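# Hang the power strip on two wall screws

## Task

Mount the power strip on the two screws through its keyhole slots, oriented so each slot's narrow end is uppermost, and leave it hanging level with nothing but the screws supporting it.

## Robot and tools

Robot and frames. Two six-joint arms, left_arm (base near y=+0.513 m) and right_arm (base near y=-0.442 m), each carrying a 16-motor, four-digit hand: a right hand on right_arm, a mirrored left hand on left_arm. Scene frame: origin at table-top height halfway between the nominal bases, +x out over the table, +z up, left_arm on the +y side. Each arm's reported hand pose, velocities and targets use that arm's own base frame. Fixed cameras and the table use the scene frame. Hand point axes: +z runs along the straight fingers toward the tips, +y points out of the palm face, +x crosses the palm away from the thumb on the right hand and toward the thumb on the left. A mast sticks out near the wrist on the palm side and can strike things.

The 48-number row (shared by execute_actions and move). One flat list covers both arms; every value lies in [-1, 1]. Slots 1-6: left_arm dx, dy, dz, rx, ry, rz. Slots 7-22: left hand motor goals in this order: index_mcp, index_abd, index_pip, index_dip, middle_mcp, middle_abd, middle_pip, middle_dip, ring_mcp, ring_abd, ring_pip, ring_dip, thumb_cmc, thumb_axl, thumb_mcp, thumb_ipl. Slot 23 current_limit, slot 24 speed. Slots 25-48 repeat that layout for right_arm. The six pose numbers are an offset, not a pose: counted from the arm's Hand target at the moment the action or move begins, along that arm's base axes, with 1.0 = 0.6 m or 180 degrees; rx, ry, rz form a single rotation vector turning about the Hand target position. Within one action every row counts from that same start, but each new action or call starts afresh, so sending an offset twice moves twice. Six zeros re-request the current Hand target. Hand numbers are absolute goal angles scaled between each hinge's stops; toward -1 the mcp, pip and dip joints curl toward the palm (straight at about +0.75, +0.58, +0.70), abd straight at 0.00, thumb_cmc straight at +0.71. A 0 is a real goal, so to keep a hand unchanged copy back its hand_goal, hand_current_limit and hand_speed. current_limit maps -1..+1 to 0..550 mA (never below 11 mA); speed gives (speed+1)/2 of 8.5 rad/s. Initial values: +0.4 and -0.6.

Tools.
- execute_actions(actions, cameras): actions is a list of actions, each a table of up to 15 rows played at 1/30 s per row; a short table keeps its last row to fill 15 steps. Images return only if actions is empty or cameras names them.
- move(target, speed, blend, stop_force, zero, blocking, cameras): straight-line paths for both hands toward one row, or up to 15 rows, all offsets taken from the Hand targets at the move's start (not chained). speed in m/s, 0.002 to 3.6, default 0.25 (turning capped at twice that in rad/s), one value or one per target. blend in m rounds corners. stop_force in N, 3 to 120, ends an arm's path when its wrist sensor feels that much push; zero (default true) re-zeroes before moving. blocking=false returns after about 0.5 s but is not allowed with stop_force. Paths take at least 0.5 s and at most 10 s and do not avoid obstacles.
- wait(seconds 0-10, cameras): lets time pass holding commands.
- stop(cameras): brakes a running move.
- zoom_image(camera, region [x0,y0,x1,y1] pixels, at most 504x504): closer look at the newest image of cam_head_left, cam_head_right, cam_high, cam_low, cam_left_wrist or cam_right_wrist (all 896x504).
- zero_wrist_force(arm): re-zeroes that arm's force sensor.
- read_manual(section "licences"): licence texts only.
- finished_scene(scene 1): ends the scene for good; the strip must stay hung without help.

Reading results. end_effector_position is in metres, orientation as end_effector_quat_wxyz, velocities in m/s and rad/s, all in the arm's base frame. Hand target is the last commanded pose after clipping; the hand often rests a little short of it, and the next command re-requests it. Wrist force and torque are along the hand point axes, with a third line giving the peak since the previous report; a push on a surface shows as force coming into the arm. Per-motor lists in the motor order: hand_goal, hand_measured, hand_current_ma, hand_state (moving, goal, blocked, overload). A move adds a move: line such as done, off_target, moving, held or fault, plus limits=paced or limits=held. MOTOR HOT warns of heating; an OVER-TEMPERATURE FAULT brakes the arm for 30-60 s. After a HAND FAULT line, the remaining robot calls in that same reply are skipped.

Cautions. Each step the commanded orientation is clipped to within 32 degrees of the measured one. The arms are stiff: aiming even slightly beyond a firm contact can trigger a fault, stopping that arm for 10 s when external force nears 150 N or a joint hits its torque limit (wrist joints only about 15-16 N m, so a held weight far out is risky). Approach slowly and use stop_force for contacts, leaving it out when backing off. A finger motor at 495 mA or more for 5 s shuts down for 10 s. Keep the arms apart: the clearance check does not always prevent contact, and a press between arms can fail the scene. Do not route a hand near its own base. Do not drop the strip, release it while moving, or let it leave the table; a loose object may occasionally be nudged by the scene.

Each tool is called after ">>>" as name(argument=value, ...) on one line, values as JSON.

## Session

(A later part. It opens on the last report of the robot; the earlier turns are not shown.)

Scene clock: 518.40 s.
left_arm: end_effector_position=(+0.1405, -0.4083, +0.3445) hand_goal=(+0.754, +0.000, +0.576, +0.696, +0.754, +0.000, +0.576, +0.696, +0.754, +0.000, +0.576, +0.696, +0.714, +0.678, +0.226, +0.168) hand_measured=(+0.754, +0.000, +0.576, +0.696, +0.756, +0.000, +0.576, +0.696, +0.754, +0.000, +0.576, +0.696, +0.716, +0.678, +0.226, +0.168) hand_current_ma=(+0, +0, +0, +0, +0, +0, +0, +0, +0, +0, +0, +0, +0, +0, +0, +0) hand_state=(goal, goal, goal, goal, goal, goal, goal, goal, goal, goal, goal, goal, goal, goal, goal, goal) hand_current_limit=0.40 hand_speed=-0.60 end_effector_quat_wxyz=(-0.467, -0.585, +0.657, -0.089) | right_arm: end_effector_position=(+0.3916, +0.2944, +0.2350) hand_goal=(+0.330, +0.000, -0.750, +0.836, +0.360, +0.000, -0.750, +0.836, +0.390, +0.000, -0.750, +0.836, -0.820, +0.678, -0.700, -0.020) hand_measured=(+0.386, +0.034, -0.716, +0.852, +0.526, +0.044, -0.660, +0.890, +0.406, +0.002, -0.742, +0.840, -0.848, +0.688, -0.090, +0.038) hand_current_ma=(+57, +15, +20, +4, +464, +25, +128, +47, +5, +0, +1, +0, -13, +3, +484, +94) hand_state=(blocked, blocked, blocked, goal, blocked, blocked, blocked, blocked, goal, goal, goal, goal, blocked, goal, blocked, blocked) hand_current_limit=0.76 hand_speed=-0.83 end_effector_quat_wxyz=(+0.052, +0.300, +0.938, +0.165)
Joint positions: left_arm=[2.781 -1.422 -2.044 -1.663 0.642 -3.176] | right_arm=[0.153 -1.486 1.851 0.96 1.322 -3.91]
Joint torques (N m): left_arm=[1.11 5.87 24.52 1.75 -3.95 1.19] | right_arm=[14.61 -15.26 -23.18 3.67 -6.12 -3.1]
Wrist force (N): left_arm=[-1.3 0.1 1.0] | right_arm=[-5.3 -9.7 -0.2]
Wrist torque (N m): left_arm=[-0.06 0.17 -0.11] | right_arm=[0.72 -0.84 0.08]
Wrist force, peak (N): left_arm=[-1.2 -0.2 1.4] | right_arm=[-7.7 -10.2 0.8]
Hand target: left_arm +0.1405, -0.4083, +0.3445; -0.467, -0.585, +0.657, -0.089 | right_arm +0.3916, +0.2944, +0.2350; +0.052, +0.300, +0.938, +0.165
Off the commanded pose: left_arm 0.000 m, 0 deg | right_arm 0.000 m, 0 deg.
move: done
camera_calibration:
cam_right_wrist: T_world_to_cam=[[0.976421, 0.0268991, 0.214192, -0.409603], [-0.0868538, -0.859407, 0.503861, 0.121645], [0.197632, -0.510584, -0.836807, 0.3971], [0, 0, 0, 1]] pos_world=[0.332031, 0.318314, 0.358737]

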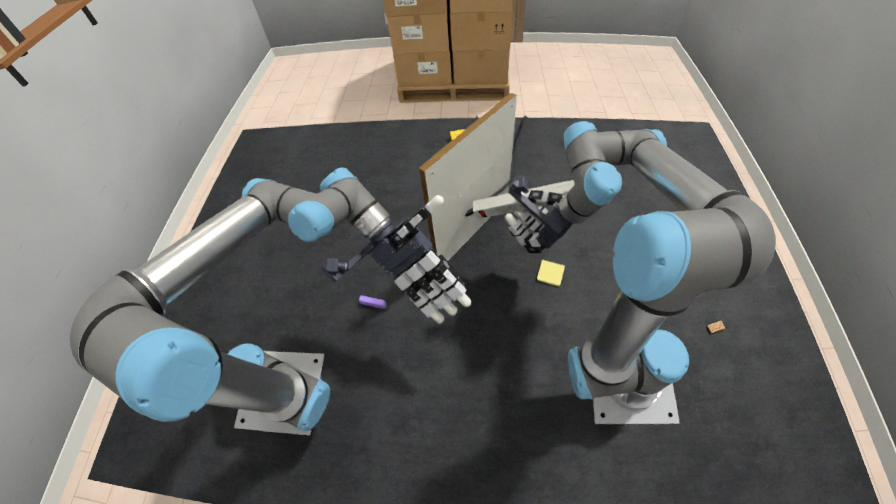

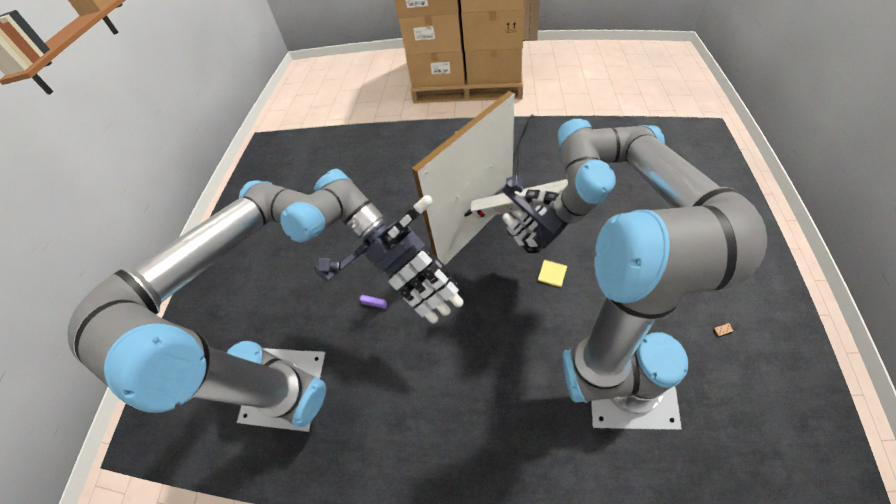

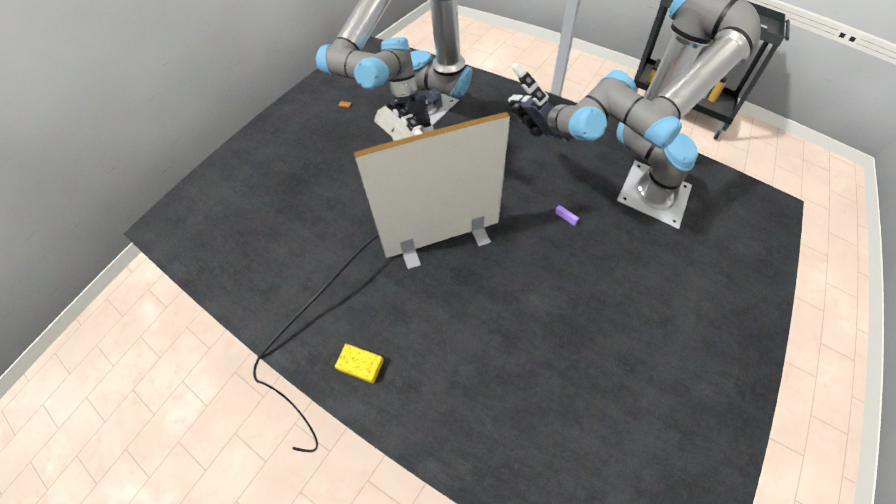

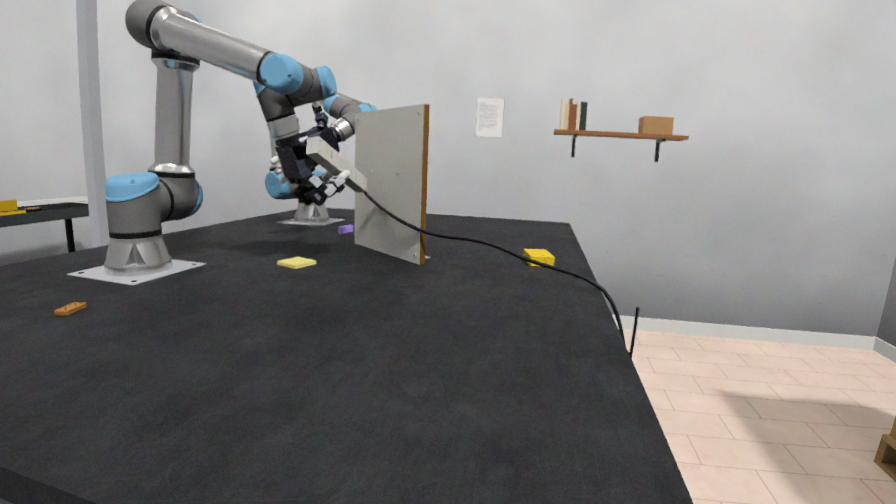

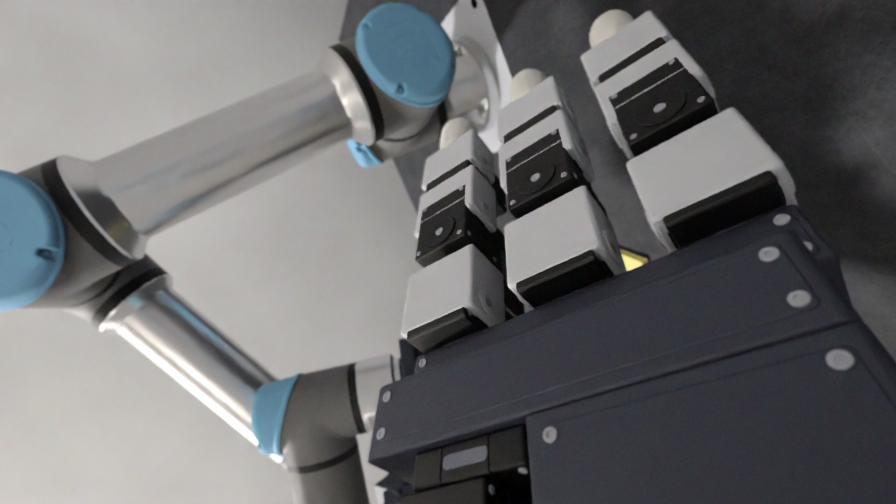

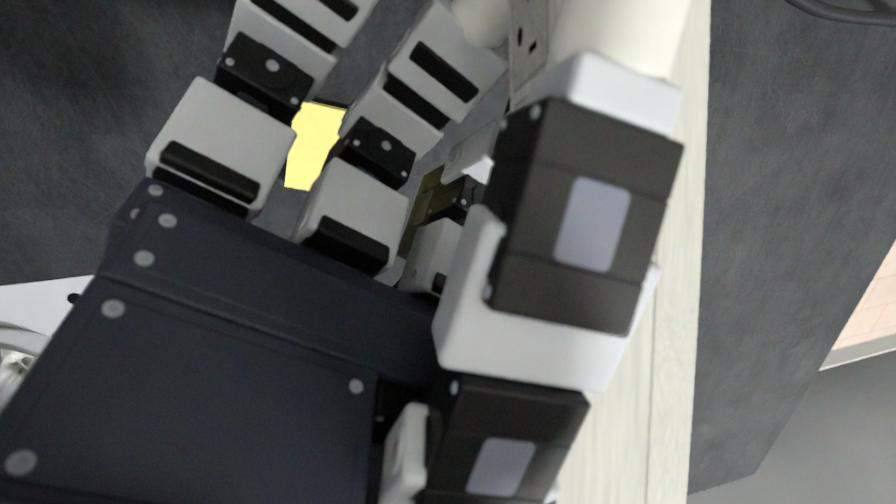

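>>> move(target=[0,0,0,0,0,0,0.754,0,0.576,0.696,0.754,0,0.576,0.696,0.754,0,0.576,0.696,0.714,0.678,0.226,0.168,0.4,-0.6, -0.0481,-0.0680,-0.05,0,0,0,0.33,0,-0.75,0.835,0.36,0,-0.75,0.835,0.39,0,-0.75,0.835,-0.82,0.677,-0.7,-0.02,0.76,-0.83], speed=0.05, cameras=["cam_low","cam_head_left","cam_right_wrist","cam_high"])

>>> zoom_image(camera="cam_low", region=[260, 120, 440, 260])

>>> zoom_image(camera="cam_head_left", region=[420, 120, 640, 290])

Scene clock: 521.80 s.
left_arm: end_effector_position=(+0.1405, -0.4083, +0.3445) hand_goal=(+0.754, +0.000, +0.576, +0.696, +0.754, +0.000, +0.576, +0.696, +0.754, +0.000, +0.576, +0.696, +0.714, +0.678, +0.226, +0.168) hand_measured=(+0.754, +0.000, +0.576, +0.696, +0.756, +0.000, +0.576, +0.696, +0.754, +0.000, +0.576, +0.696, +0.716, +0.678, +0.226, +0.168) hand_current_ma=(+0, +0, +0, +0, +0, +0, +0, +0, +0, +0, +0, +0, +0, +0, +0, +0) hand_state=(goal, goal, goal, goal, goal, goal, goal, goal, goal, goal, goal, goal, goal, goal, goal, goal) hand_current_limit=0.40 hand_speed=-0.60 end_effector_quat_wxyz=(-0.467, -0.585, +0.657, -0.089) | right_arm: end_effector_position=(+0.3628, +0.2537, +0.2051) hand_goal=(+0.330, +0.000, -0.750, +0.836, +0.360, +0.000, -0.750, +0.836, +0.390, +0.000, -0.750, +0.836, -0.820, +0.678, -0.700, -0.020) hand_measured=(+0.386, +0.034, -0.716, +0.852, +0.526, +0.044, -0.660, +0.890, +0.406, +0.002, -0.742, +0.840, -0.848, +0.688, -0.090, +0.038) hand_current_ma=(+57, +15, +20, +4, +465, +25, +128, +47, +5, +0, +1, +0, -13, +3, +484, +94) hand_state=(blocked, blocked, blocked, goal, blocked, blocked, blocked, blocked, goal, goal, goal, goal, blocked, goal, blocked, blocked) hand_current_limit=0.76 hand_speed=-0.83 end_effector_quat_wxyz=(+0.052, +0.300, +0.938, +0.165)
Joint positions: left_arm=[2.781 -1.422 -2.044 -1.663 0.642 -3.176] | right_arm=[0.017 -1.567 2.029 0.898 1.291 -4.048]
Joint torques (N m): left_arm=[0.4 5.56 25.04 1.72 -4.14 1.16] | right_arm=[-6.51 -25.71 -9.25 0.37 -3.88 -2.72]
Wrist force (N): left_arm=[-0.9 0.1 1.0] | right_arm=[-2.9 -2.4 2.4]
Wrist torque (N m): left_arm=[-0.06 0.13 -0.07] | right_arm=[0.38 -0.70 0.28]
Wrist force, peak (N): left_arm=[-1.2 0.0 1.2] | right_arm=[-5.4 -9.9 0.0]
Hand target: left_arm +0.1405, -0.4083, +0.3445; -0.467, -0.585, +0.657, -0.089 | right_arm +0.3627, +0.2536, +0.2050; +0.052, +0.300, +0.938, +0.165
Off the commanded pose: left_arm 0.000 m, 0 deg | right_arm 0.000 m, 0 deg.
move: done
camera_calibration:
cam_right_wrist: T_world_to_cam=[[0.976419, 0.0271165, 0.214176, -0.374015], [-0.0866621, -0.859406, 0.503896, 0.0992121], [0.197728, -0.510575, -0.83679, 0.356869], [0, 0, 0, 1]] pos_world=[0.30323, 0.277614, 0.328737]
Images, in order (width x height): cam_head_left 896x504, cam_high 896x504, cam_low 896x504, cam_right_wrist 896x504.

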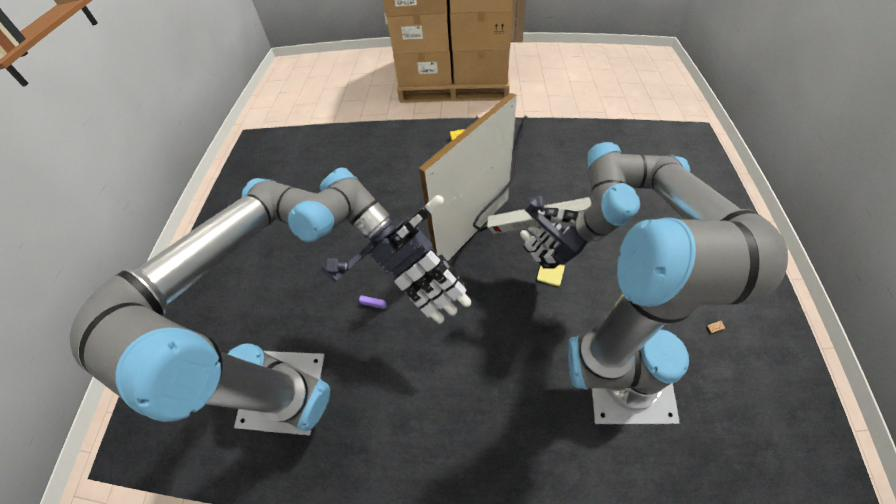

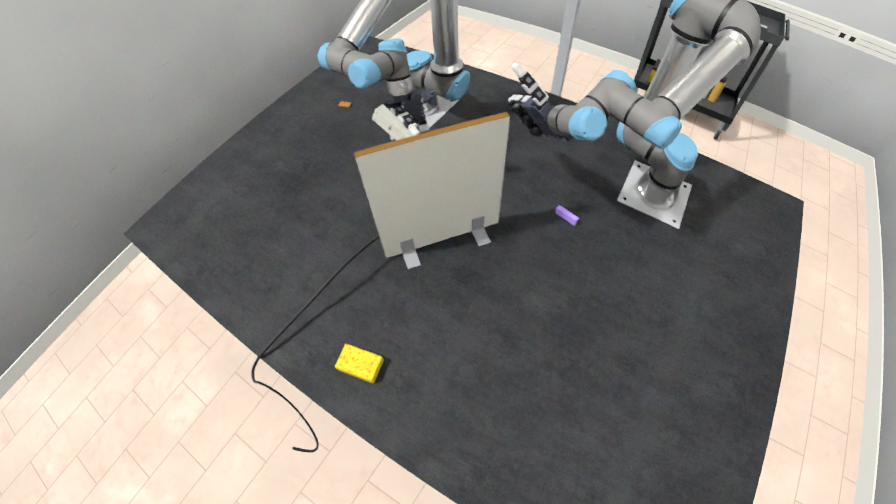

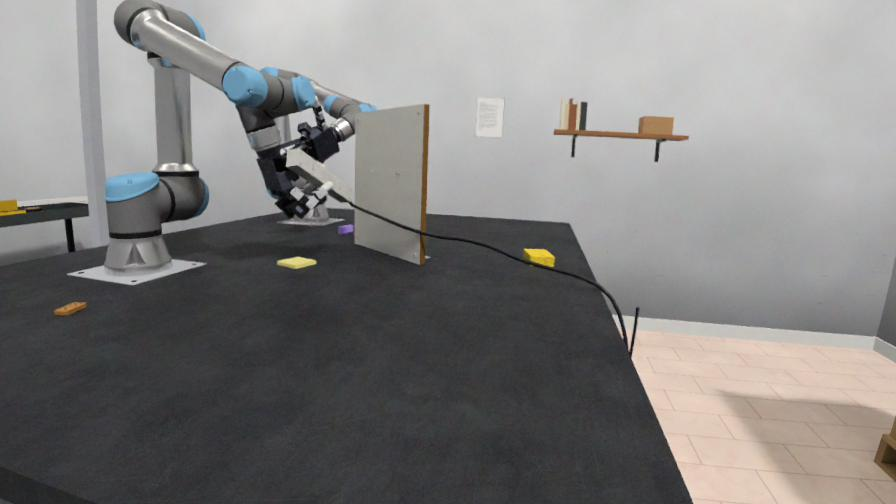

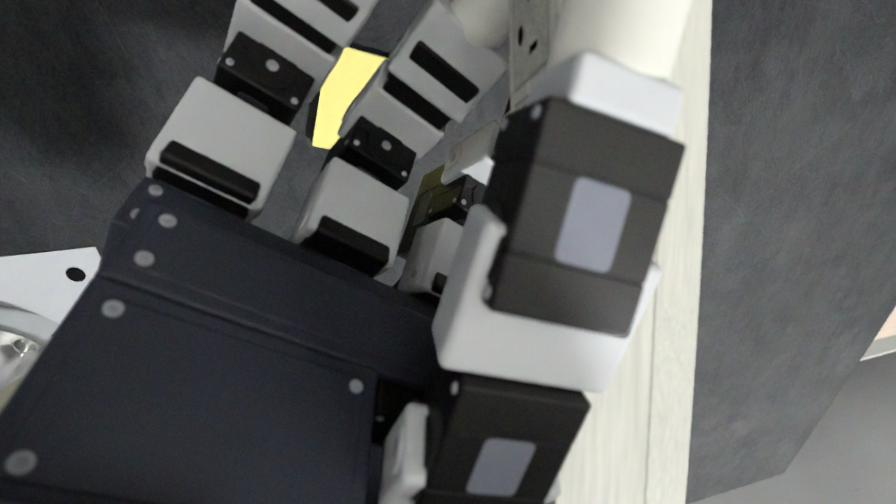

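Scaled by 2.800 from the camera's 896x504 image, which has a finer 1280x720 frame.

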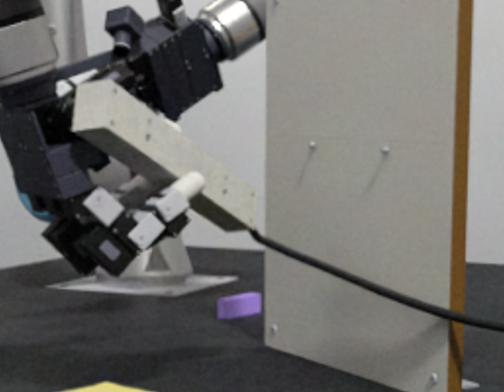

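Scaled by 2.291 from the camera's 896x504 image, which has a finer 1280x720 frame.

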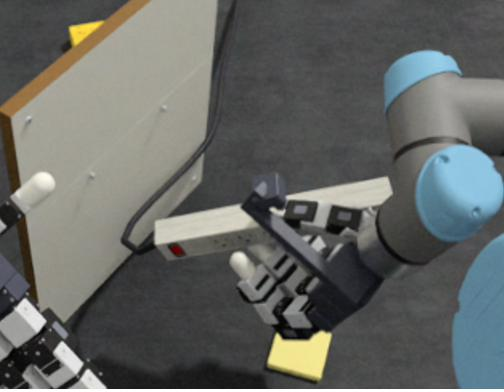

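>>> move(target=[0,0,0,0,0,0,0.754,0,0.576,0.696,0.754,0,0.576,0.696,0.754,0,0.576,0.696,0.714,0.678,0.226,0.168,0.4,-0.6, 0.0167,-0.0333,-0.19,0,0,0,0.33,0,-0.75,0.835,0.36,0,-0.75,0.835,0.39,0,-0.75,0.835,-0.82,0.677,-0.7,-0.02,0.76,-0.83], speed=0.08, stop_force=8, cameras=["cam_low","cam_head_left"])

>>> zoom_image(camera="cam_low", region=[260, 160, 440, 280])

>>> zoom_image(camera="cam_head_left", region=[420, 150, 640, 310])

Scene clock: 529.00 s.
left_arm: end_effector_position=(+0.1405, -0.4083, +0.3445) hand_goal=(+0.754, +0.000, +0.576, +0.696, +0.754, +0.000, +0.576, +0.696, +0.754, +0.000, +0.576, +0.696, +0.714, +0.678, +0.226, +0.168) hand_measured=(+0.754, +0.000, +0.576, +0.696, +0.756, +0.000, +0.576, +0.696, +0.754, +0.000, +0.576, +0.696, +0.716, +0.678, +0.226, +0.168) hand_current_ma=(+0, +0, +0, +0, +0, +0, +0, +0, +0, +0, +0, +0, +0, +0, +0, +0) hand_state=(goal, goal, goal, goal, goal, goal, goal, goal, goal, goal, goal, goal, goal, goal, goal, goal) hand_current_limit=0.40 hand_speed=-0.60 end_effector_quat_wxyz=(-0.467, -0.585, +0.657, -0.089) | right_arm: end_effector_position=(+0.3721, +0.2340, +0.0942) hand_goal=(+0.330, +0.000, -0.750, +0.836, +0.360, +0.000, -0.750, +0.836, +0.390, +0.000, -0.750, +0.836, -0.820, +0.678, -0.700, -0.020) hand_measured=(+0.386, +0.028, -0.712, +0.852, +0.526, +0.024, -0.660, +0.890, +0.406, +0.002, -0.742, +0.840, -0.844, +0.680, -0.090, +0.038) hand_current_ma=(+57, +10, +23, +5, +465, +8, +128, +47, +5, +0, +1, +0, -11, +0, +484, +94) hand_state=(blocked, blocked, blocked, goal, blocked, blocked, blocked, blocked, goal, goal, goal, goal, blocked, goal, blocked, blocked) hand_current_limit=0.76 hand_speed=-0.83 end_effector_quat_wxyz=(+0.052, +0.300, +0.938, +0.165)
Joint positions: left_arm=[2.781 -1.422 -2.044 -1.663 0.642 -3.176] | right_arm=[-0.059 -1.385 2.181 0.586 1.277 -4.125]
Joint torques (N m): left_arm=[1.22 6.03 24.28 1.92 -4.04 1.14] | right_arm=[10.95 -28.06 -16.99 3.86 0.22 1.31]
Wrist force (N): left_arm=[-1.1 0.0 0.9] | right_arm=[-0.3 -1.9 -2.2]
Wrist torque (N m): left_arm=[-0.08 0.16 -0.09] | right_arm=[0.68 -0.24 -0.10]
Wrist force, peak (N): left_arm=[-1.5 0.0 1.1] | right_arm=[-2.0 6.9 -31.4]
Hand target: left_arm +0.1405, -0.4083, +0.3445; -0.467, -0.585, +0.657, -0.089 | right_arm +0.3721, +0.2340, +0.0942; +0.052, +0.300, +0.938, +0.165 (not the last commanded pose)
Off the commanded pose: left_arm 0.000 m, 0 deg | right_arm 0.003 m, 0 deg.
move: contact (right_arm)
Images, in order (width x height): cam_head_left 896x504, cam_low 896x504.

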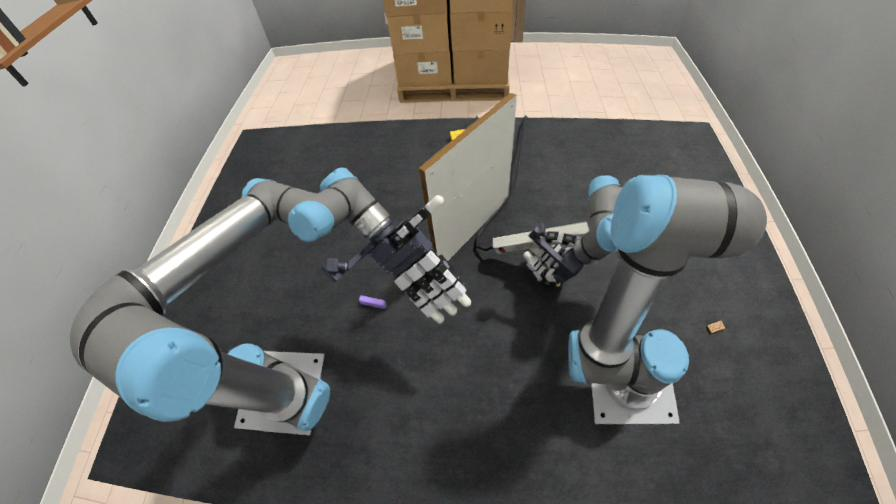

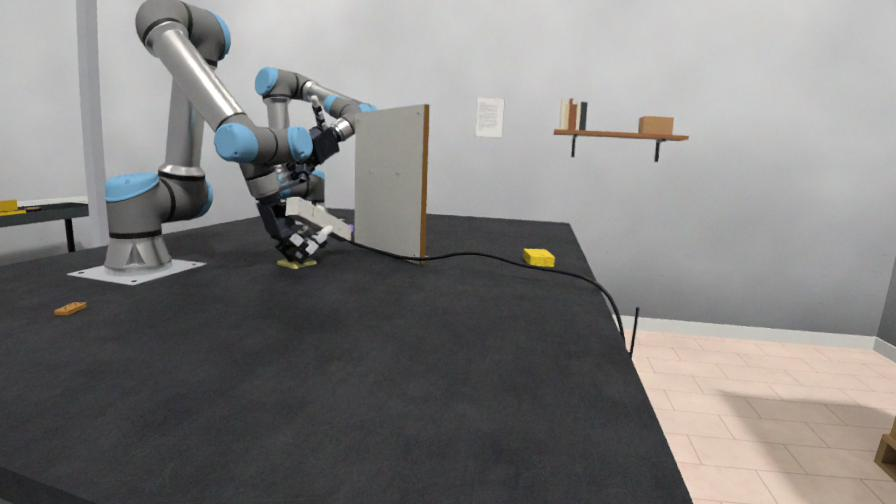

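Scaled by 2.800 from the camera's 896x504 image, which has a finer 1280x720 frame.

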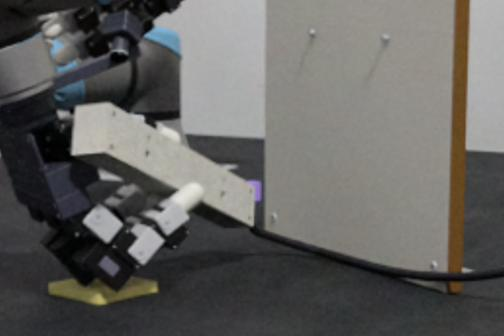

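Scaled by 2.291 from the camera's 896x504 image, which has a finer 1280x720 frame.

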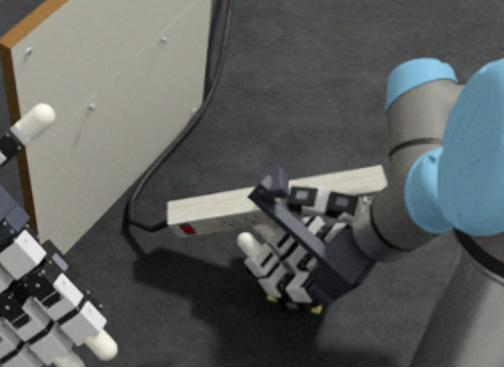

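>>> move(target=[0,0,0,0,0,0,0.754,0,0.576,0.696,0.754,0,0.576,0.696,0.754,0,0.576,0.696,0.714,0.678,0.226,0.168,0.4,-0.6, 0,0,0.0117,0,0,0,0.8,0,-0.66,0.84,0.8,0,-0.66,0.84,0.8,0,-0.66,0.84,-0.82,0.677,-0.09,0.04,0.5,-0.93], speed=0.05, cameras=["cam_low","cam_head_left"])

>>> zoom_image(camera="cam_low", region=[260, 160, 440, 280])

>>> zoom_image(camera="cam_head_left", region=[420, 150, 640, 310])

Scene clock: 532.13 s.
left_arm: end_effector_position=(+0.1405, -0.4083, +0.3445) hand_goal=(+0.754, +0.000, +0.576, +0.696, +0.754, +0.000, +0.576, +0.696, +0.754, +0.000, +0.576, +0.696, +0.714, +0.678, +0.226, +0.168) hand_measured=(+0.754, +0.000, +0.576, +0.696, +0.756, +0.000, +0.576, +0.696, +0.754, +0.000, +0.576, +0.696, +0.716, +0.678, +0.226, +0.168) hand_current_ma=(+0, +0, +0, +0, +0, +0, +0, +0, +0, +0, +0, +0, +0, +0, +0, +0) hand_state=(goal, goal, goal, goal, goal, goal, goal, goal, goal, goal, goal, goal, goal, goal, goal, goal) hand_current_limit=0.40 hand_speed=-0.60 end_effector_quat_wxyz=(-0.467, -0.585, +0.657, -0.089) | right_arm: end_effector_position=(+0.3721, +0.2340, +0.1012) hand_goal=(+0.800, +0.000, -0.660, +0.840, +0.800, +0.000, -0.660, +0.840, +0.800, +0.000, -0.660, +0.840, -0.820, +0.678, -0.090, +0.040) hand_measured=(+0.826, +0.004, -0.642, +0.844, +0.802, +0.000, -0.652, +0.844, +0.802, +0.002, -0.660, +0.840, -0.818, +0.680, -0.102, +0.042) hand_current_ma=(+14, +0, +5, +0, +0, +0, +1, +0, +0, +0, +0, +0, +0, +0, -4, +0) hand_state=(blocked, goal, goal, goal, goal, goal, goal, goal, goal, goal, goal, goal, goal, goal, goal, goal) hand_current_limit=0.50 hand_speed=-0.93 end_effector_quat_wxyz=(+0.052, +0.300, +0.938, +0.165)
Joint positions: left_arm=[2.781 -1.422 -2.044 -1.663 0.642 -3.176] | right_arm=[-0.059 -1.399 2.174 0.607 1.277 -4.125]
Joint torques (N m): left_arm=[1.39 6.58 24.55 1.84 -3.91 1] | right_arm=[-3.41 -28.37 -15.33 2.78 -0.77 -1.64]
Wrist force (N): left_arm=[-1.0 0.0 1.0] | right_arm=[0.2 -2.4 1.0]
Wrist torque (N m): left_arm=[-0.09 0.15 -0.08] | right_arm=[0.14 -0.20 -0.18]
Wrist force, peak (N): left_arm=[-1.2 0.1 1.3] | right_arm=[0.1 -3.4 1.9]
Hand target: left_arm +0.1405, -0.4083, +0.3445; -0.467, -0.585, +0.657, -0.089 | right_arm +0.3721, +0.2340, +0.1012; +0.052, +0.300, +0.938, +0.165
Off the commanded pose: left_arm 0.000 m, 0 deg | right_arm 0.000 m, 0 deg.
move: done
Images, in order (width x height): cam_head_left 896x504, cam_low 896x504.

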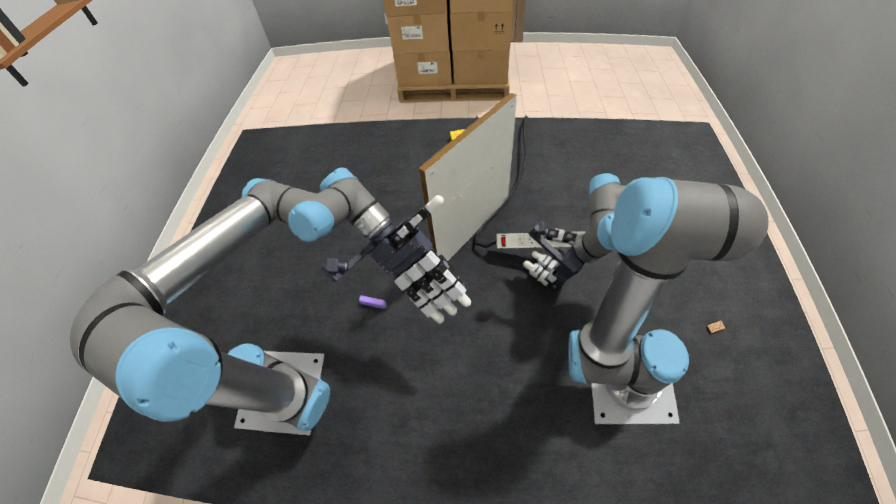

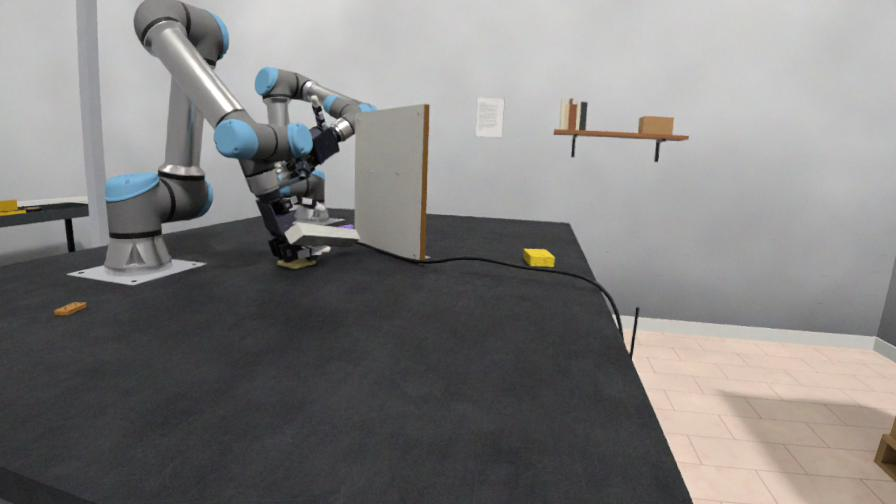

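Scaled by 2.800 from the camera's 896x504 image, which has a finer 1280x720 frame.

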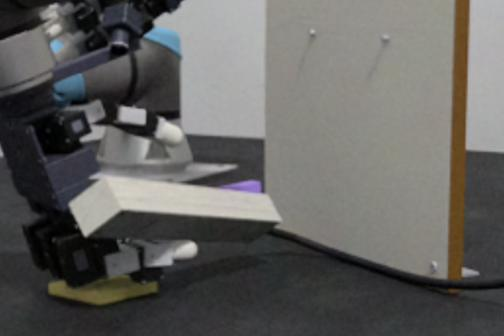

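Scaled by 2.291 from the camera's 896x504 image, which has a finer 1280x720 frame.

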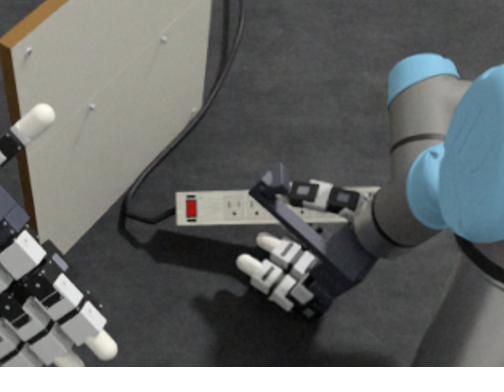

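>>> move(target=[[0,0,0,0,0,0,0.754,0,0.576,0.696,0.754,0,0.576,0.696,0.754,0,0.576,0.696,0.714,0.678,0.226,0.168,0.4,-0.6, 0,0,-0.008,0,0,0,0.8,0,-0.66,0.84,0.8,0,-0.66,0.84,0.8,0,-0.66,0.84,-0.82,0.677,0.2,0.04,0.5,-0.7],[0,0,0,0,0,0,0.754,0,0.576,0.696,0.754,0,0.576,0.696,0.754,0,0.576,0.696,0.714,0.678,0.226,0.168,0.4,-0.6, -0.0962,-0.1360,-0.008,0,0,0,0.8,0,-0.66,0.84,0.8,0,-0.66,0.84,0.8,0,-0.66,0.84,-0.82,0.677,0.2,0.04,0.5,-0.7]], speed=0.06, cameras=["cam_low","cam_head_left"])

>>> zoom_image(camera="cam_low", region=[260, 160, 440, 280])

>>> zoom_image(camera="cam_head_left", region=[420, 150, 640, 310])

Scene clock: 535.57 s.
left_arm: end_effector_position=(+0.1405, -0.4083, +0.3445) hand_goal=(+0.754, +0.000, +0.576, +0.696, +0.754, +0.000, +0.576, +0.696, +0.754, +0.000, +0.576, +0.696, +0.714, +0.678, +0.226, +0.168) hand_measured=(+0.754, +0.000, +0.576, +0.696, +0.756, +0.000, +0.576, +0.696, +0.754, +0.000, +0.576, +0.696, +0.716, +0.678, +0.226, +0.168) hand_current_ma=(+0, +0, +0, +0, +0, +0, +0, +0, +0, +0, +0, +0, +0, +0, +0, +0) hand_state=(goal, goal, goal, goal, goal, goal, goal, goal, goal, goal, goal, goal, goal, goal, goal, goal) hand_current_limit=0.40 hand_speed=-0.60 end_effector_quat_wxyz=(-0.467, -0.585, +0.657, -0.089) | right_arm: end_effector_position=(+0.3144, +0.1525, +0.0964) hand_goal=(+0.800, +0.000, -0.660, +0.840, +0.800, +0.000, -0.660, +0.840, +0.800, +0.000, -0.660, +0.840, -0.820, +0.678, +0.200, +0.040) hand_measured=(+0.834, +0.002, -0.638, +0.846, +0.802, +0.000, -0.652, +0.844, +0.802, +0.002, -0.660, +0.840, -0.818, +0.680, +0.188, +0.042) hand_current_ma=(+21, +0, +8, +1, +0, +0, +1, +0, +0, +0, +0, +0, +0, +0, -4, +0) hand_state=(blocked, goal, blocked, goal, goal, goal, goal, goal, goal, goal, goal, goal, goal, goal, goal, goal) hand_current_limit=0.50 hand_speed=-0.70 end_effector_quat_wxyz=(+0.052, +0.300, +0.938, +0.165)
Joint positions: left_arm=[2.781 -1.422 -2.044 -1.663 0.642 -3.176] | right_arm=[-0.52 -1.554 2.427 0.663 1.224 -4.608]
Joint torques (N m): left_arm=[0.17 6.39 23.87 1.57 -3.95 1.14] | right_arm=[-9.23 -19.5 -3.15 4.79 -2.91 -1.73]
Wrist force (N): left_arm=[-1.0 -0.1 1.1] | right_arm=[0.4 -2.8 2.1]
Wrist torque (N m): left_arm=[-0.10 0.14 -0.08] | right_arm=[0.12 -0.13 -0.18]
Wrist force, peak (N): left_arm=[-1.3 0.0 1.2] | right_arm=[0.3 -2.9 2.1]
Hand target: left_arm +0.1405, -0.4083, +0.3445; -0.467, -0.585, +0.657, -0.089 | right_arm +0.3144, +0.1524, +0.0964; +0.052, +0.300, +0.938, +0.165
Off the commanded pose: left_arm 0.000 m, 0 deg | right_arm 0.000 m, 0 deg.
move: done
Images, in order (width x height): cam_head_left 896x504, cam_low 896x504.

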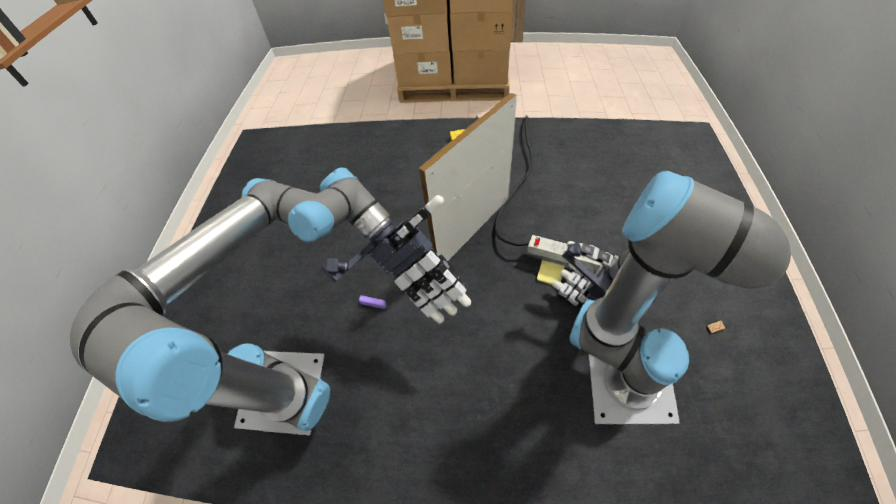

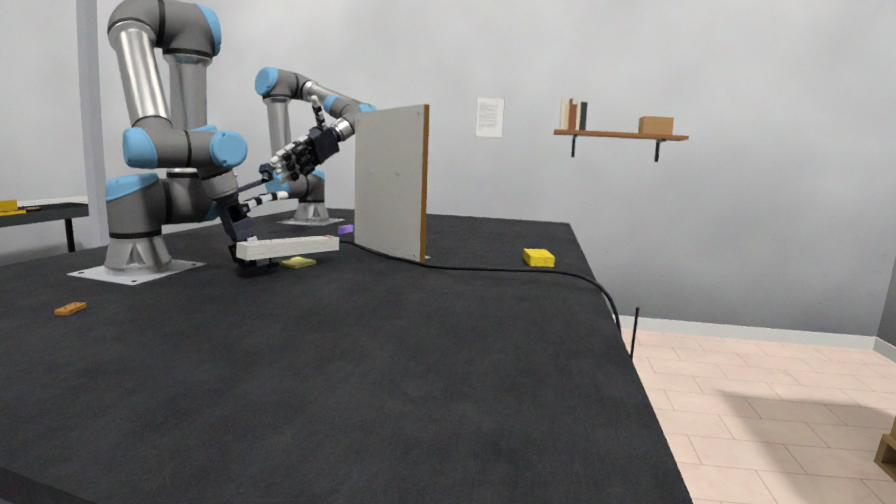

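Scaled by 2.800 from the camera's 896x504 image, which has a finer 1280x720 frame.

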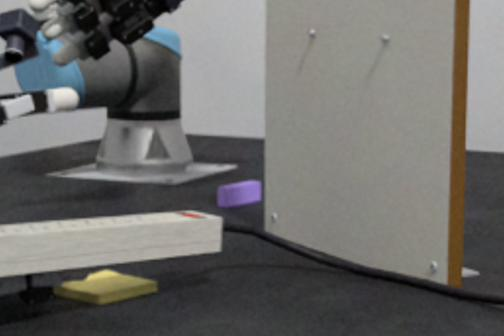

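Scaled by 2.291 from the camera's 896x504 image, which has a finer 1280x720 frame.

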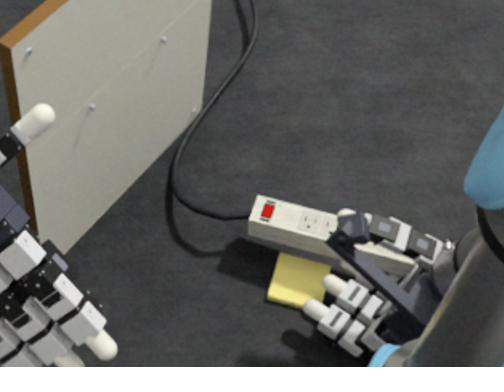

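>>> move(target=[0,0,0,0,0,0,0.754,0,0.576,0.696,0.754,0,0.576,0.696,0.754,0,0.576,0.696,0.714,0.678,0.226,0.168,0.4,-0.6, 0,0,-0.0407,-0.1360,0.0963,0,0.8,0,-0.66,0.84,0.8,0,-0.66,0.84,0.8,0,-0.66,0.84,-0.82,0.677,0.2,0.04,0.5,-0.7], speed=0.08, cameras=["cam_low","cam_head_left"])

>>> zoom_image(camera="cam_low", region=[200, 180, 360, 290])

>>> zoom_image(camera="cam_head_left", region=[460, 180, 660, 330])

Scene clock: 540.33 s.
left_arm: end_effector_position=(+0.1405, -0.4083, +0.3445) hand_goal=(+0.754, +0.000, +0.576, +0.696, +0.754, +0.000, +0.576, +0.696, +0.754, +0.000, +0.576, +0.696, +0.714, +0.678, +0.226, +0.168) hand_measured=(+0.754, +0.000, +0.576, +0.696, +0.756, +0.000, +0.576, +0.696, +0.754, +0.000, +0.576, +0.696, +0.716, +0.678, +0.226, +0.168) hand_current_ma=(+0, +0, +0, +0, +0, +0, +0, +0, +0, +0, +0, +0, +0, +0, +0, +0) hand_state=(goal, goal, goal, goal, goal, goal, goal, goal, goal, goal, goal, goal, goal, goal, goal, goal) hand_current_limit=0.40 hand_speed=-0.60 end_effector_quat_wxyz=(-0.467, -0.585, +0.657, -0.089) | right_arm: end_effector_position=(+0.3144, +0.1524, +0.0720) hand_goal=(+0.800, +0.000, -0.660, +0.840, +0.800, +0.000, -0.660, +0.840, +0.800, +0.000, -0.660, +0.840, -0.820, +0.678, +0.200, +0.040) hand_measured=(+0.802, -0.002, -0.654, +0.842, +0.802, +0.000, -0.652, +0.844, +0.802, +0.002, -0.660, +0.840, -0.818, +0.680, +0.188, +0.042) hand_current_ma=(+0, +0, +1, +0, +0, +0, +1, +0, +0, +0, +0, +0, +0, +0, -4, +0) hand_state=(goal, goal, goal, goal, goal, goal, goal, goal, goal, goal, goal, goal, goal, goal, goal, goal) hand_current_limit=0.50 hand_speed=-0.70 end_effector_quat_wxyz=(-0.027, +0.303, +0.949, -0.083)
Joint positions: left_arm=[2.781 -1.422 -2.044 -1.663 0.642 -3.176] | right_arm=[-0.013 -1.36 2.138 0.894 1.714 -4.099]
Joint torques (N m): left_arm=[0.92 5.87 24.32 1.75 -4.06 1.09] | right_arm=[11.42 -14.2 -15.29 4.86 1.02 1.43]
Wrist force (N): left_arm=[-1.1 0.0 1.1] | right_arm=[0.2 -0.9 -0.3]
Wrist torque (N m): left_arm=[-0.10 0.16 -0.09] | right_arm=[0.13 -0.16 -0.16]
Wrist force, peak (N): left_arm=[-1.3 0.0 1.2] | right_arm=[0.3 -2.6 2.3]
Hand target: left_arm +0.1405, -0.4083, +0.3445; -0.467, -0.585, +0.657, -0.089 | right_arm +0.3144, +0.1524, +0.0720; -0.027, +0.303, +0.949, -0.083
Off the commanded pose: left_arm 0.000 m, 0 deg | right_arm 0.000 m, 0 deg.
move: done
Images, in order (width x height): cam_head_left 896x504, cam_low 896x504.

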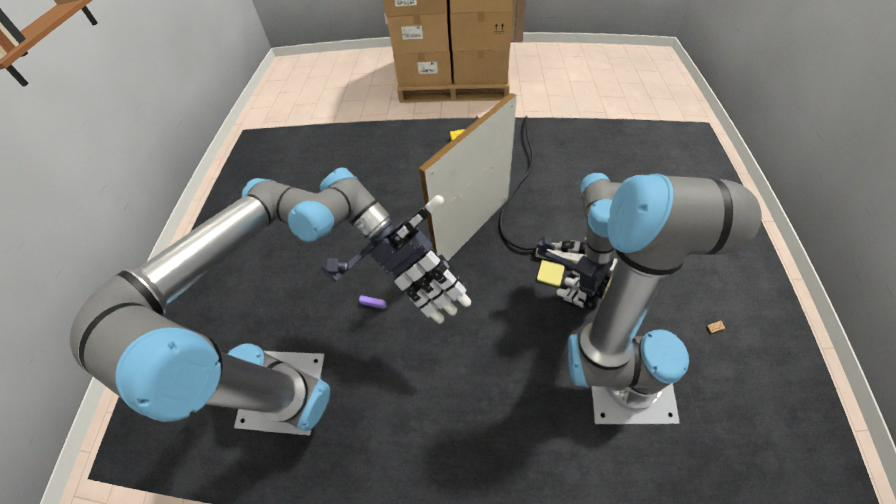

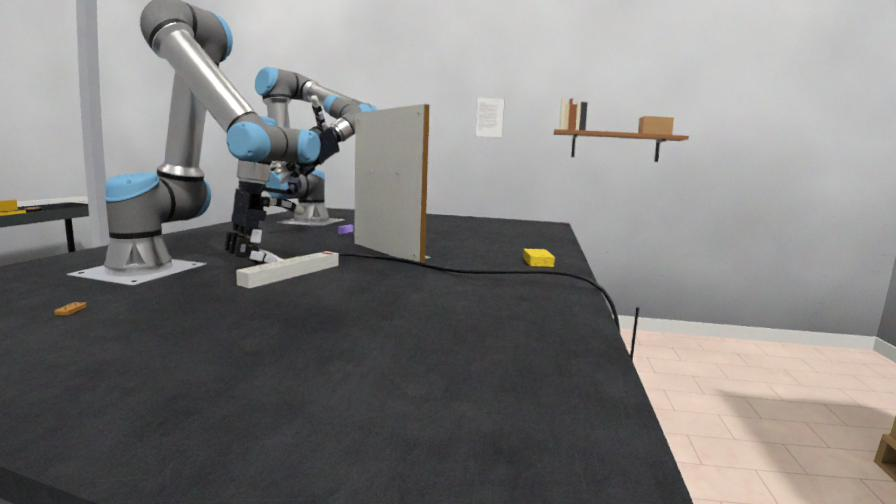

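Scaled by 3.150 from the camera's 896x504 image, which has a finer 1280x720 frame.

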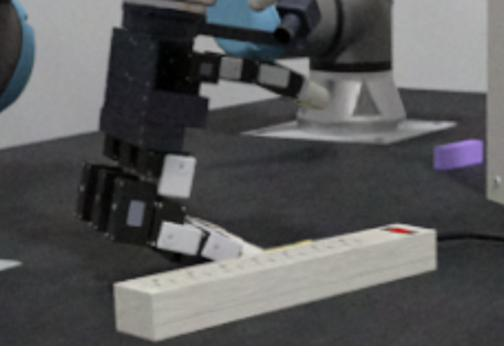

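Scaled by 2.520 from the camera's 896x504 image, which has a finer 1280x720 frame.

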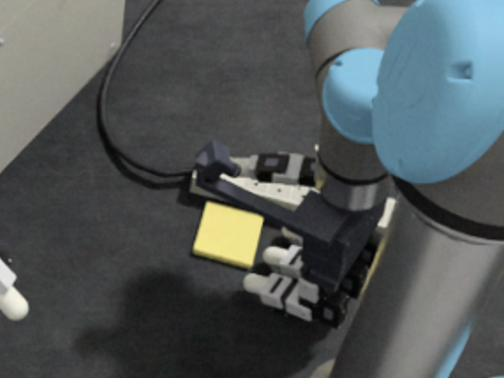

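>>> move(target=[[0,0,0,0,0,0,0.754,0,0.576,0.696,0.754,0,0.576,0.696,0.754,0,0.576,0.696,0.714,0.678,0.226,0.168,0.4,-0.6, -0.0288,-0.0408,0.005,0,0,0,0.8,0,-0.66,0.84,0.8,0,-0.66,0.84,0.8,0,-0.66,0.84,-0.82,0.677,0.2,0.04,0.5,-0.7],[0,0,0,0,0,0,0.754,0,0.576,0.696,0.754,0,0.576,0.696,0.754,0,0.576,0.696,0.714,0.678,0.226,0.168,0.4,-0.6, -0.0288,-0.0408,0.15,0,0,0,0.8,0,-0.66,0.84,0.8,0,-0.66,0.84,0.8,0,-0.66,0.84,-0.82,0.677,0.2,0.04,0.5,-0.7],[0,0,0,0,0,0,0.754,0,0.576,0.696,0.754,0,0.576,0.696,0.754,0,0.576,0.696,0.714,0.678,0.226,0.168,0.4,-0.6, 0.1427,-0.0873,0.2967,0.0453,-0.0321,0,0.8,0,-0.736,0.84,0.8,0,-0.736,0.84,0.8,0,-0.736,0.84,-0.82,0.677,0.2,0.0,0.5,-0.6]], speed=[0.1,0.25,0.3], blend=[0.01,0.03,0])

>>> move(target=[0,0,0,0,0,0,0.754,0,0.576,0.696,0.754,0,0.576,0.696,0.754,0,0.576,0.696,0.714,0.678,0.226,0.168,0.4,-0.6, 0,0,0,0,0,-0.3866,0.8,0,-0.736,0.84,0.8,0,-0.736,0.84,0.8,0,-0.736,0.84,-0.82,0.677,0.2,0.0,0.5,-0.6], speed=0.5, cameras=["cam_low","cam_head_left"])

>>> zoom_image(camera="cam_low", region=[230, 230, 350, 300])

Scene clock: 544.20 s.
left_arm: end_effector_position=(+0.1405, -0.4083, +0.3445) hand_goal=(+0.754, +0.000, +0.576, +0.696, +0.754, +0.000, +0.576, +0.696, +0.754, +0.000, +0.576, +0.696, +0.714, +0.678, +0.226, +0.168) hand_measured=(+0.754, +0.000, +0.576, +0.696, +0.756, +0.000, +0.576, +0.696, +0.754, +0.000, +0.576, +0.696, +0.716, +0.678, +0.226, +0.168) hand_current_ma=(+0, +0, +0, +0, +0, +0, +0, +0, +0, +0, +0, +0, +0, +0, +0, +0) hand_state=(goal, goal, goal, goal, goal, goal, goal, goal, goal, goal, goal, goal, goal, goal, goal, goal) hand_current_limit=0.40 hand_speed=-0.60 end_effector_quat_wxyz=(-0.467, -0.585, +0.657, -0.089) | right_arm: end_effector_position=(+0.4000, +0.1001, +0.2500) hand_goal=(+0.800, +0.000, -0.736, +0.840, +0.800, +0.000, -0.736, +0.840, +0.800, +0.000, -0.736, +0.840, -0.820, +0.678, +0.200, +0.000) hand_measured=(+0.802, -0.002, -0.728, +0.842, +0.802, +0.000, -0.728, +0.844, +0.802, +0.002, -0.728, +0.840, -0.818, +0.680, +0.190, +0.002) hand_current_ma=(+0, +0, +1, +0, +0, +0, +1, +0, +0, +0, +1, +0, +0, +0, -4, +0) hand_state=(goal, goal, goal, goal, goal, goal, goal, goal, goal, goal, goal, goal, goal, goal, goal, goal) hand_current_limit=0.50 hand_speed=-0.60 end_effector_quat_wxyz=(-0.001, +0.304, +0.953, +0.000)
Joint positions: left_arm=[2.781 -1.422 -2.044 -1.663 0.642 -3.176] | right_arm=[-0.277 -1.5 1.775 1.296 1.572 -4.371]
Joint torques (N m): left_arm=[0.81 6.76 24.61 1.69 -4.16 1.36] | right_arm=[-9.7 -13.5 -21.22 4.84 -1.71 -1.78]
Wrist force (N): left_arm=[-1.1 -0.3 1.0] | right_arm=[0.3 -1.0 -0.4]
Wrist torque (N m): left_arm=[-0.13 0.16 -0.09] | right_arm=[0.15 -0.18 -0.11]
Wrist force, peak (N): left_arm=[-1.4 0.0 1.3] | right_arm=[0.4 -1.9 -0.3]
Hand target: left_arm +0.1405, -0.4083, +0.3445; -0.467, -0.585, +0.657, -0.089 | right_arm +0.4000, +0.1001, +0.2500; -0.001, +0.304, +0.953, +0.000
Off the commanded pose: left_arm 0.000 m, 0 deg | right_arm 0.000 m, 0 deg.
move: done

Scene clock: 546.30 s.
left_arm: end_effector_position=(+0.1405, -0.4083, +0.3445) hand_goal=(+0.754, +0.000, +0.576, +0.696, +0.754, +0.000, +0.576, +0.696, +0.754, +0.000, +0.576, +0.696, +0.714, +0.678, +0.226, +0.168) hand_measured=(+0.754, +0.000, +0.576, +0.696, +0.756, +0.000, +0.576, +0.696, +0.754, +0.000, +0.576, +0.696, +0.716, +0.678, +0.226, +0.168) hand_current_ma=(+0, +0, +0, +0, +0, +0, +0, +0, +0, +0, +0, +0, +0, +0, +0, +0) hand_state=(goal, goal, goal, goal, goal, goal, goal, goal, goal, goal, goal, goal, goal, goal, goal, goal) hand_current_limit=0.40 hand_speed=-0.60 end_effector_quat_wxyz=(-0.467, -0.585, +0.657, -0.089) | right_arm: end_effector_position=(+0.4000, +0.1001, +0.2500) hand_goal=(+0.800, +0.000, -0.736, +0.840, +0.800, +0.000, -0.736, +0.840, +0.800, +0.000, -0.736, +0.840, -0.820, +0.678, +0.200, +0.000) hand_measured=(+0.802, -0.002, -0.730, +0.842, +0.802, +0.000, -0.728, +0.844, +0.802, +0.002, -0.728, +0.840, -0.818, +0.680, +0.190, +0.002) hand_current_ma=(+0, +0, +1, +0, +0, +0, +1, +0, +0, +0, +1, +0, +0, +0, -4, +0) hand_state=(goal, goal, goal, goal, goal, goal, goal, goal, goal, goal, goal, goal, goal, goal, goal, goal) hand_current_limit=0.50 hand_speed=-0.60 end_effector_quat_wxyz=(-0.001, +0.793, +0.609, +0.000)
Joint positions: left_arm=[2.781 -1.422 -2.044 -1.663 0.642 -3.176] | right_arm=[0.032 -1.452 1.723 1.301 1.569 -2.848]
Joint torques (N m): left_arm=[1.29 6.1 24.7 1.69 -4.29 0.99] | right_arm=[9.7 -16.19 -20.47 4.68 0.8 1.61]
Wrist force (N): left_arm=[-1.1 0.2 1.0] | right_arm=[0.5 -0.9 -0.2]
Wrist torque (N m): left_arm=[-0.05 0.16 -0.10] | right_arm=[0.14 -0.21 -0.19]
Wrist force, peak (N): left_arm=[-1.4 0.0 1.3] | right_arm=[0.5 -1.3 -0.2]
Hand target: left_arm +0.1405, -0.4083, +0.3445; -0.467, -0.585, +0.657, -0.089 | right_arm +0.4000, +0.1001, +0.2500; -0.001, +0.793, +0.609, +0.000
Off the commanded pose: left_arm 0.000 m, 0 deg | right_arm 0.000 m, 0 deg.
move: done
Images, in order (width x height): cam_head_left 896x504, cam_low 896x504.

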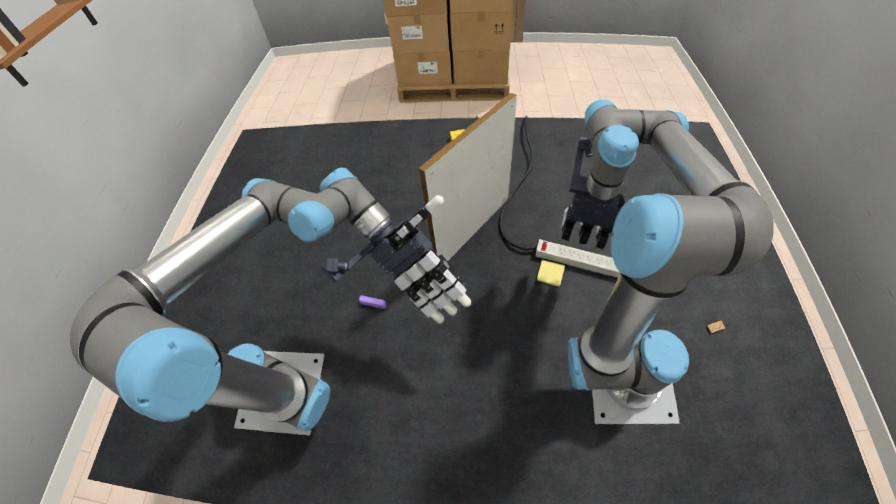

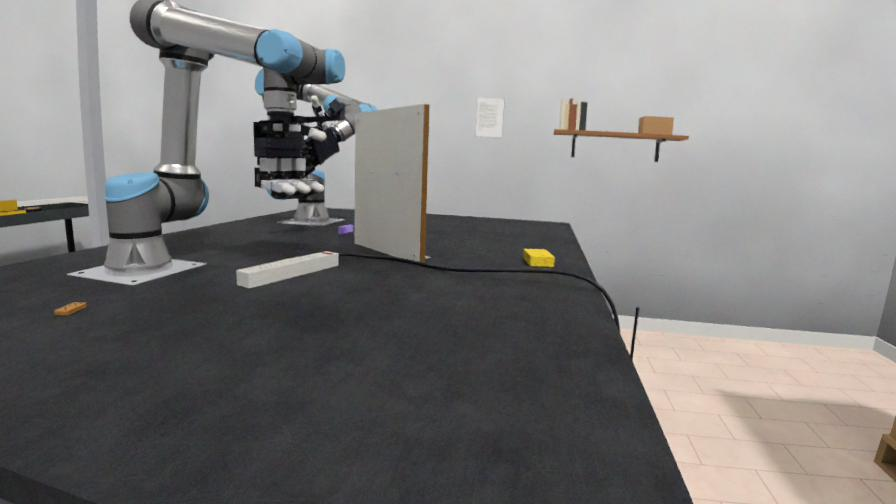

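Scaled by 4.200 from the camera's 896x504 image, which has a finer 1280x720 frame.

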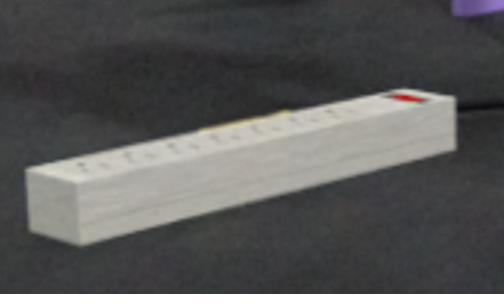

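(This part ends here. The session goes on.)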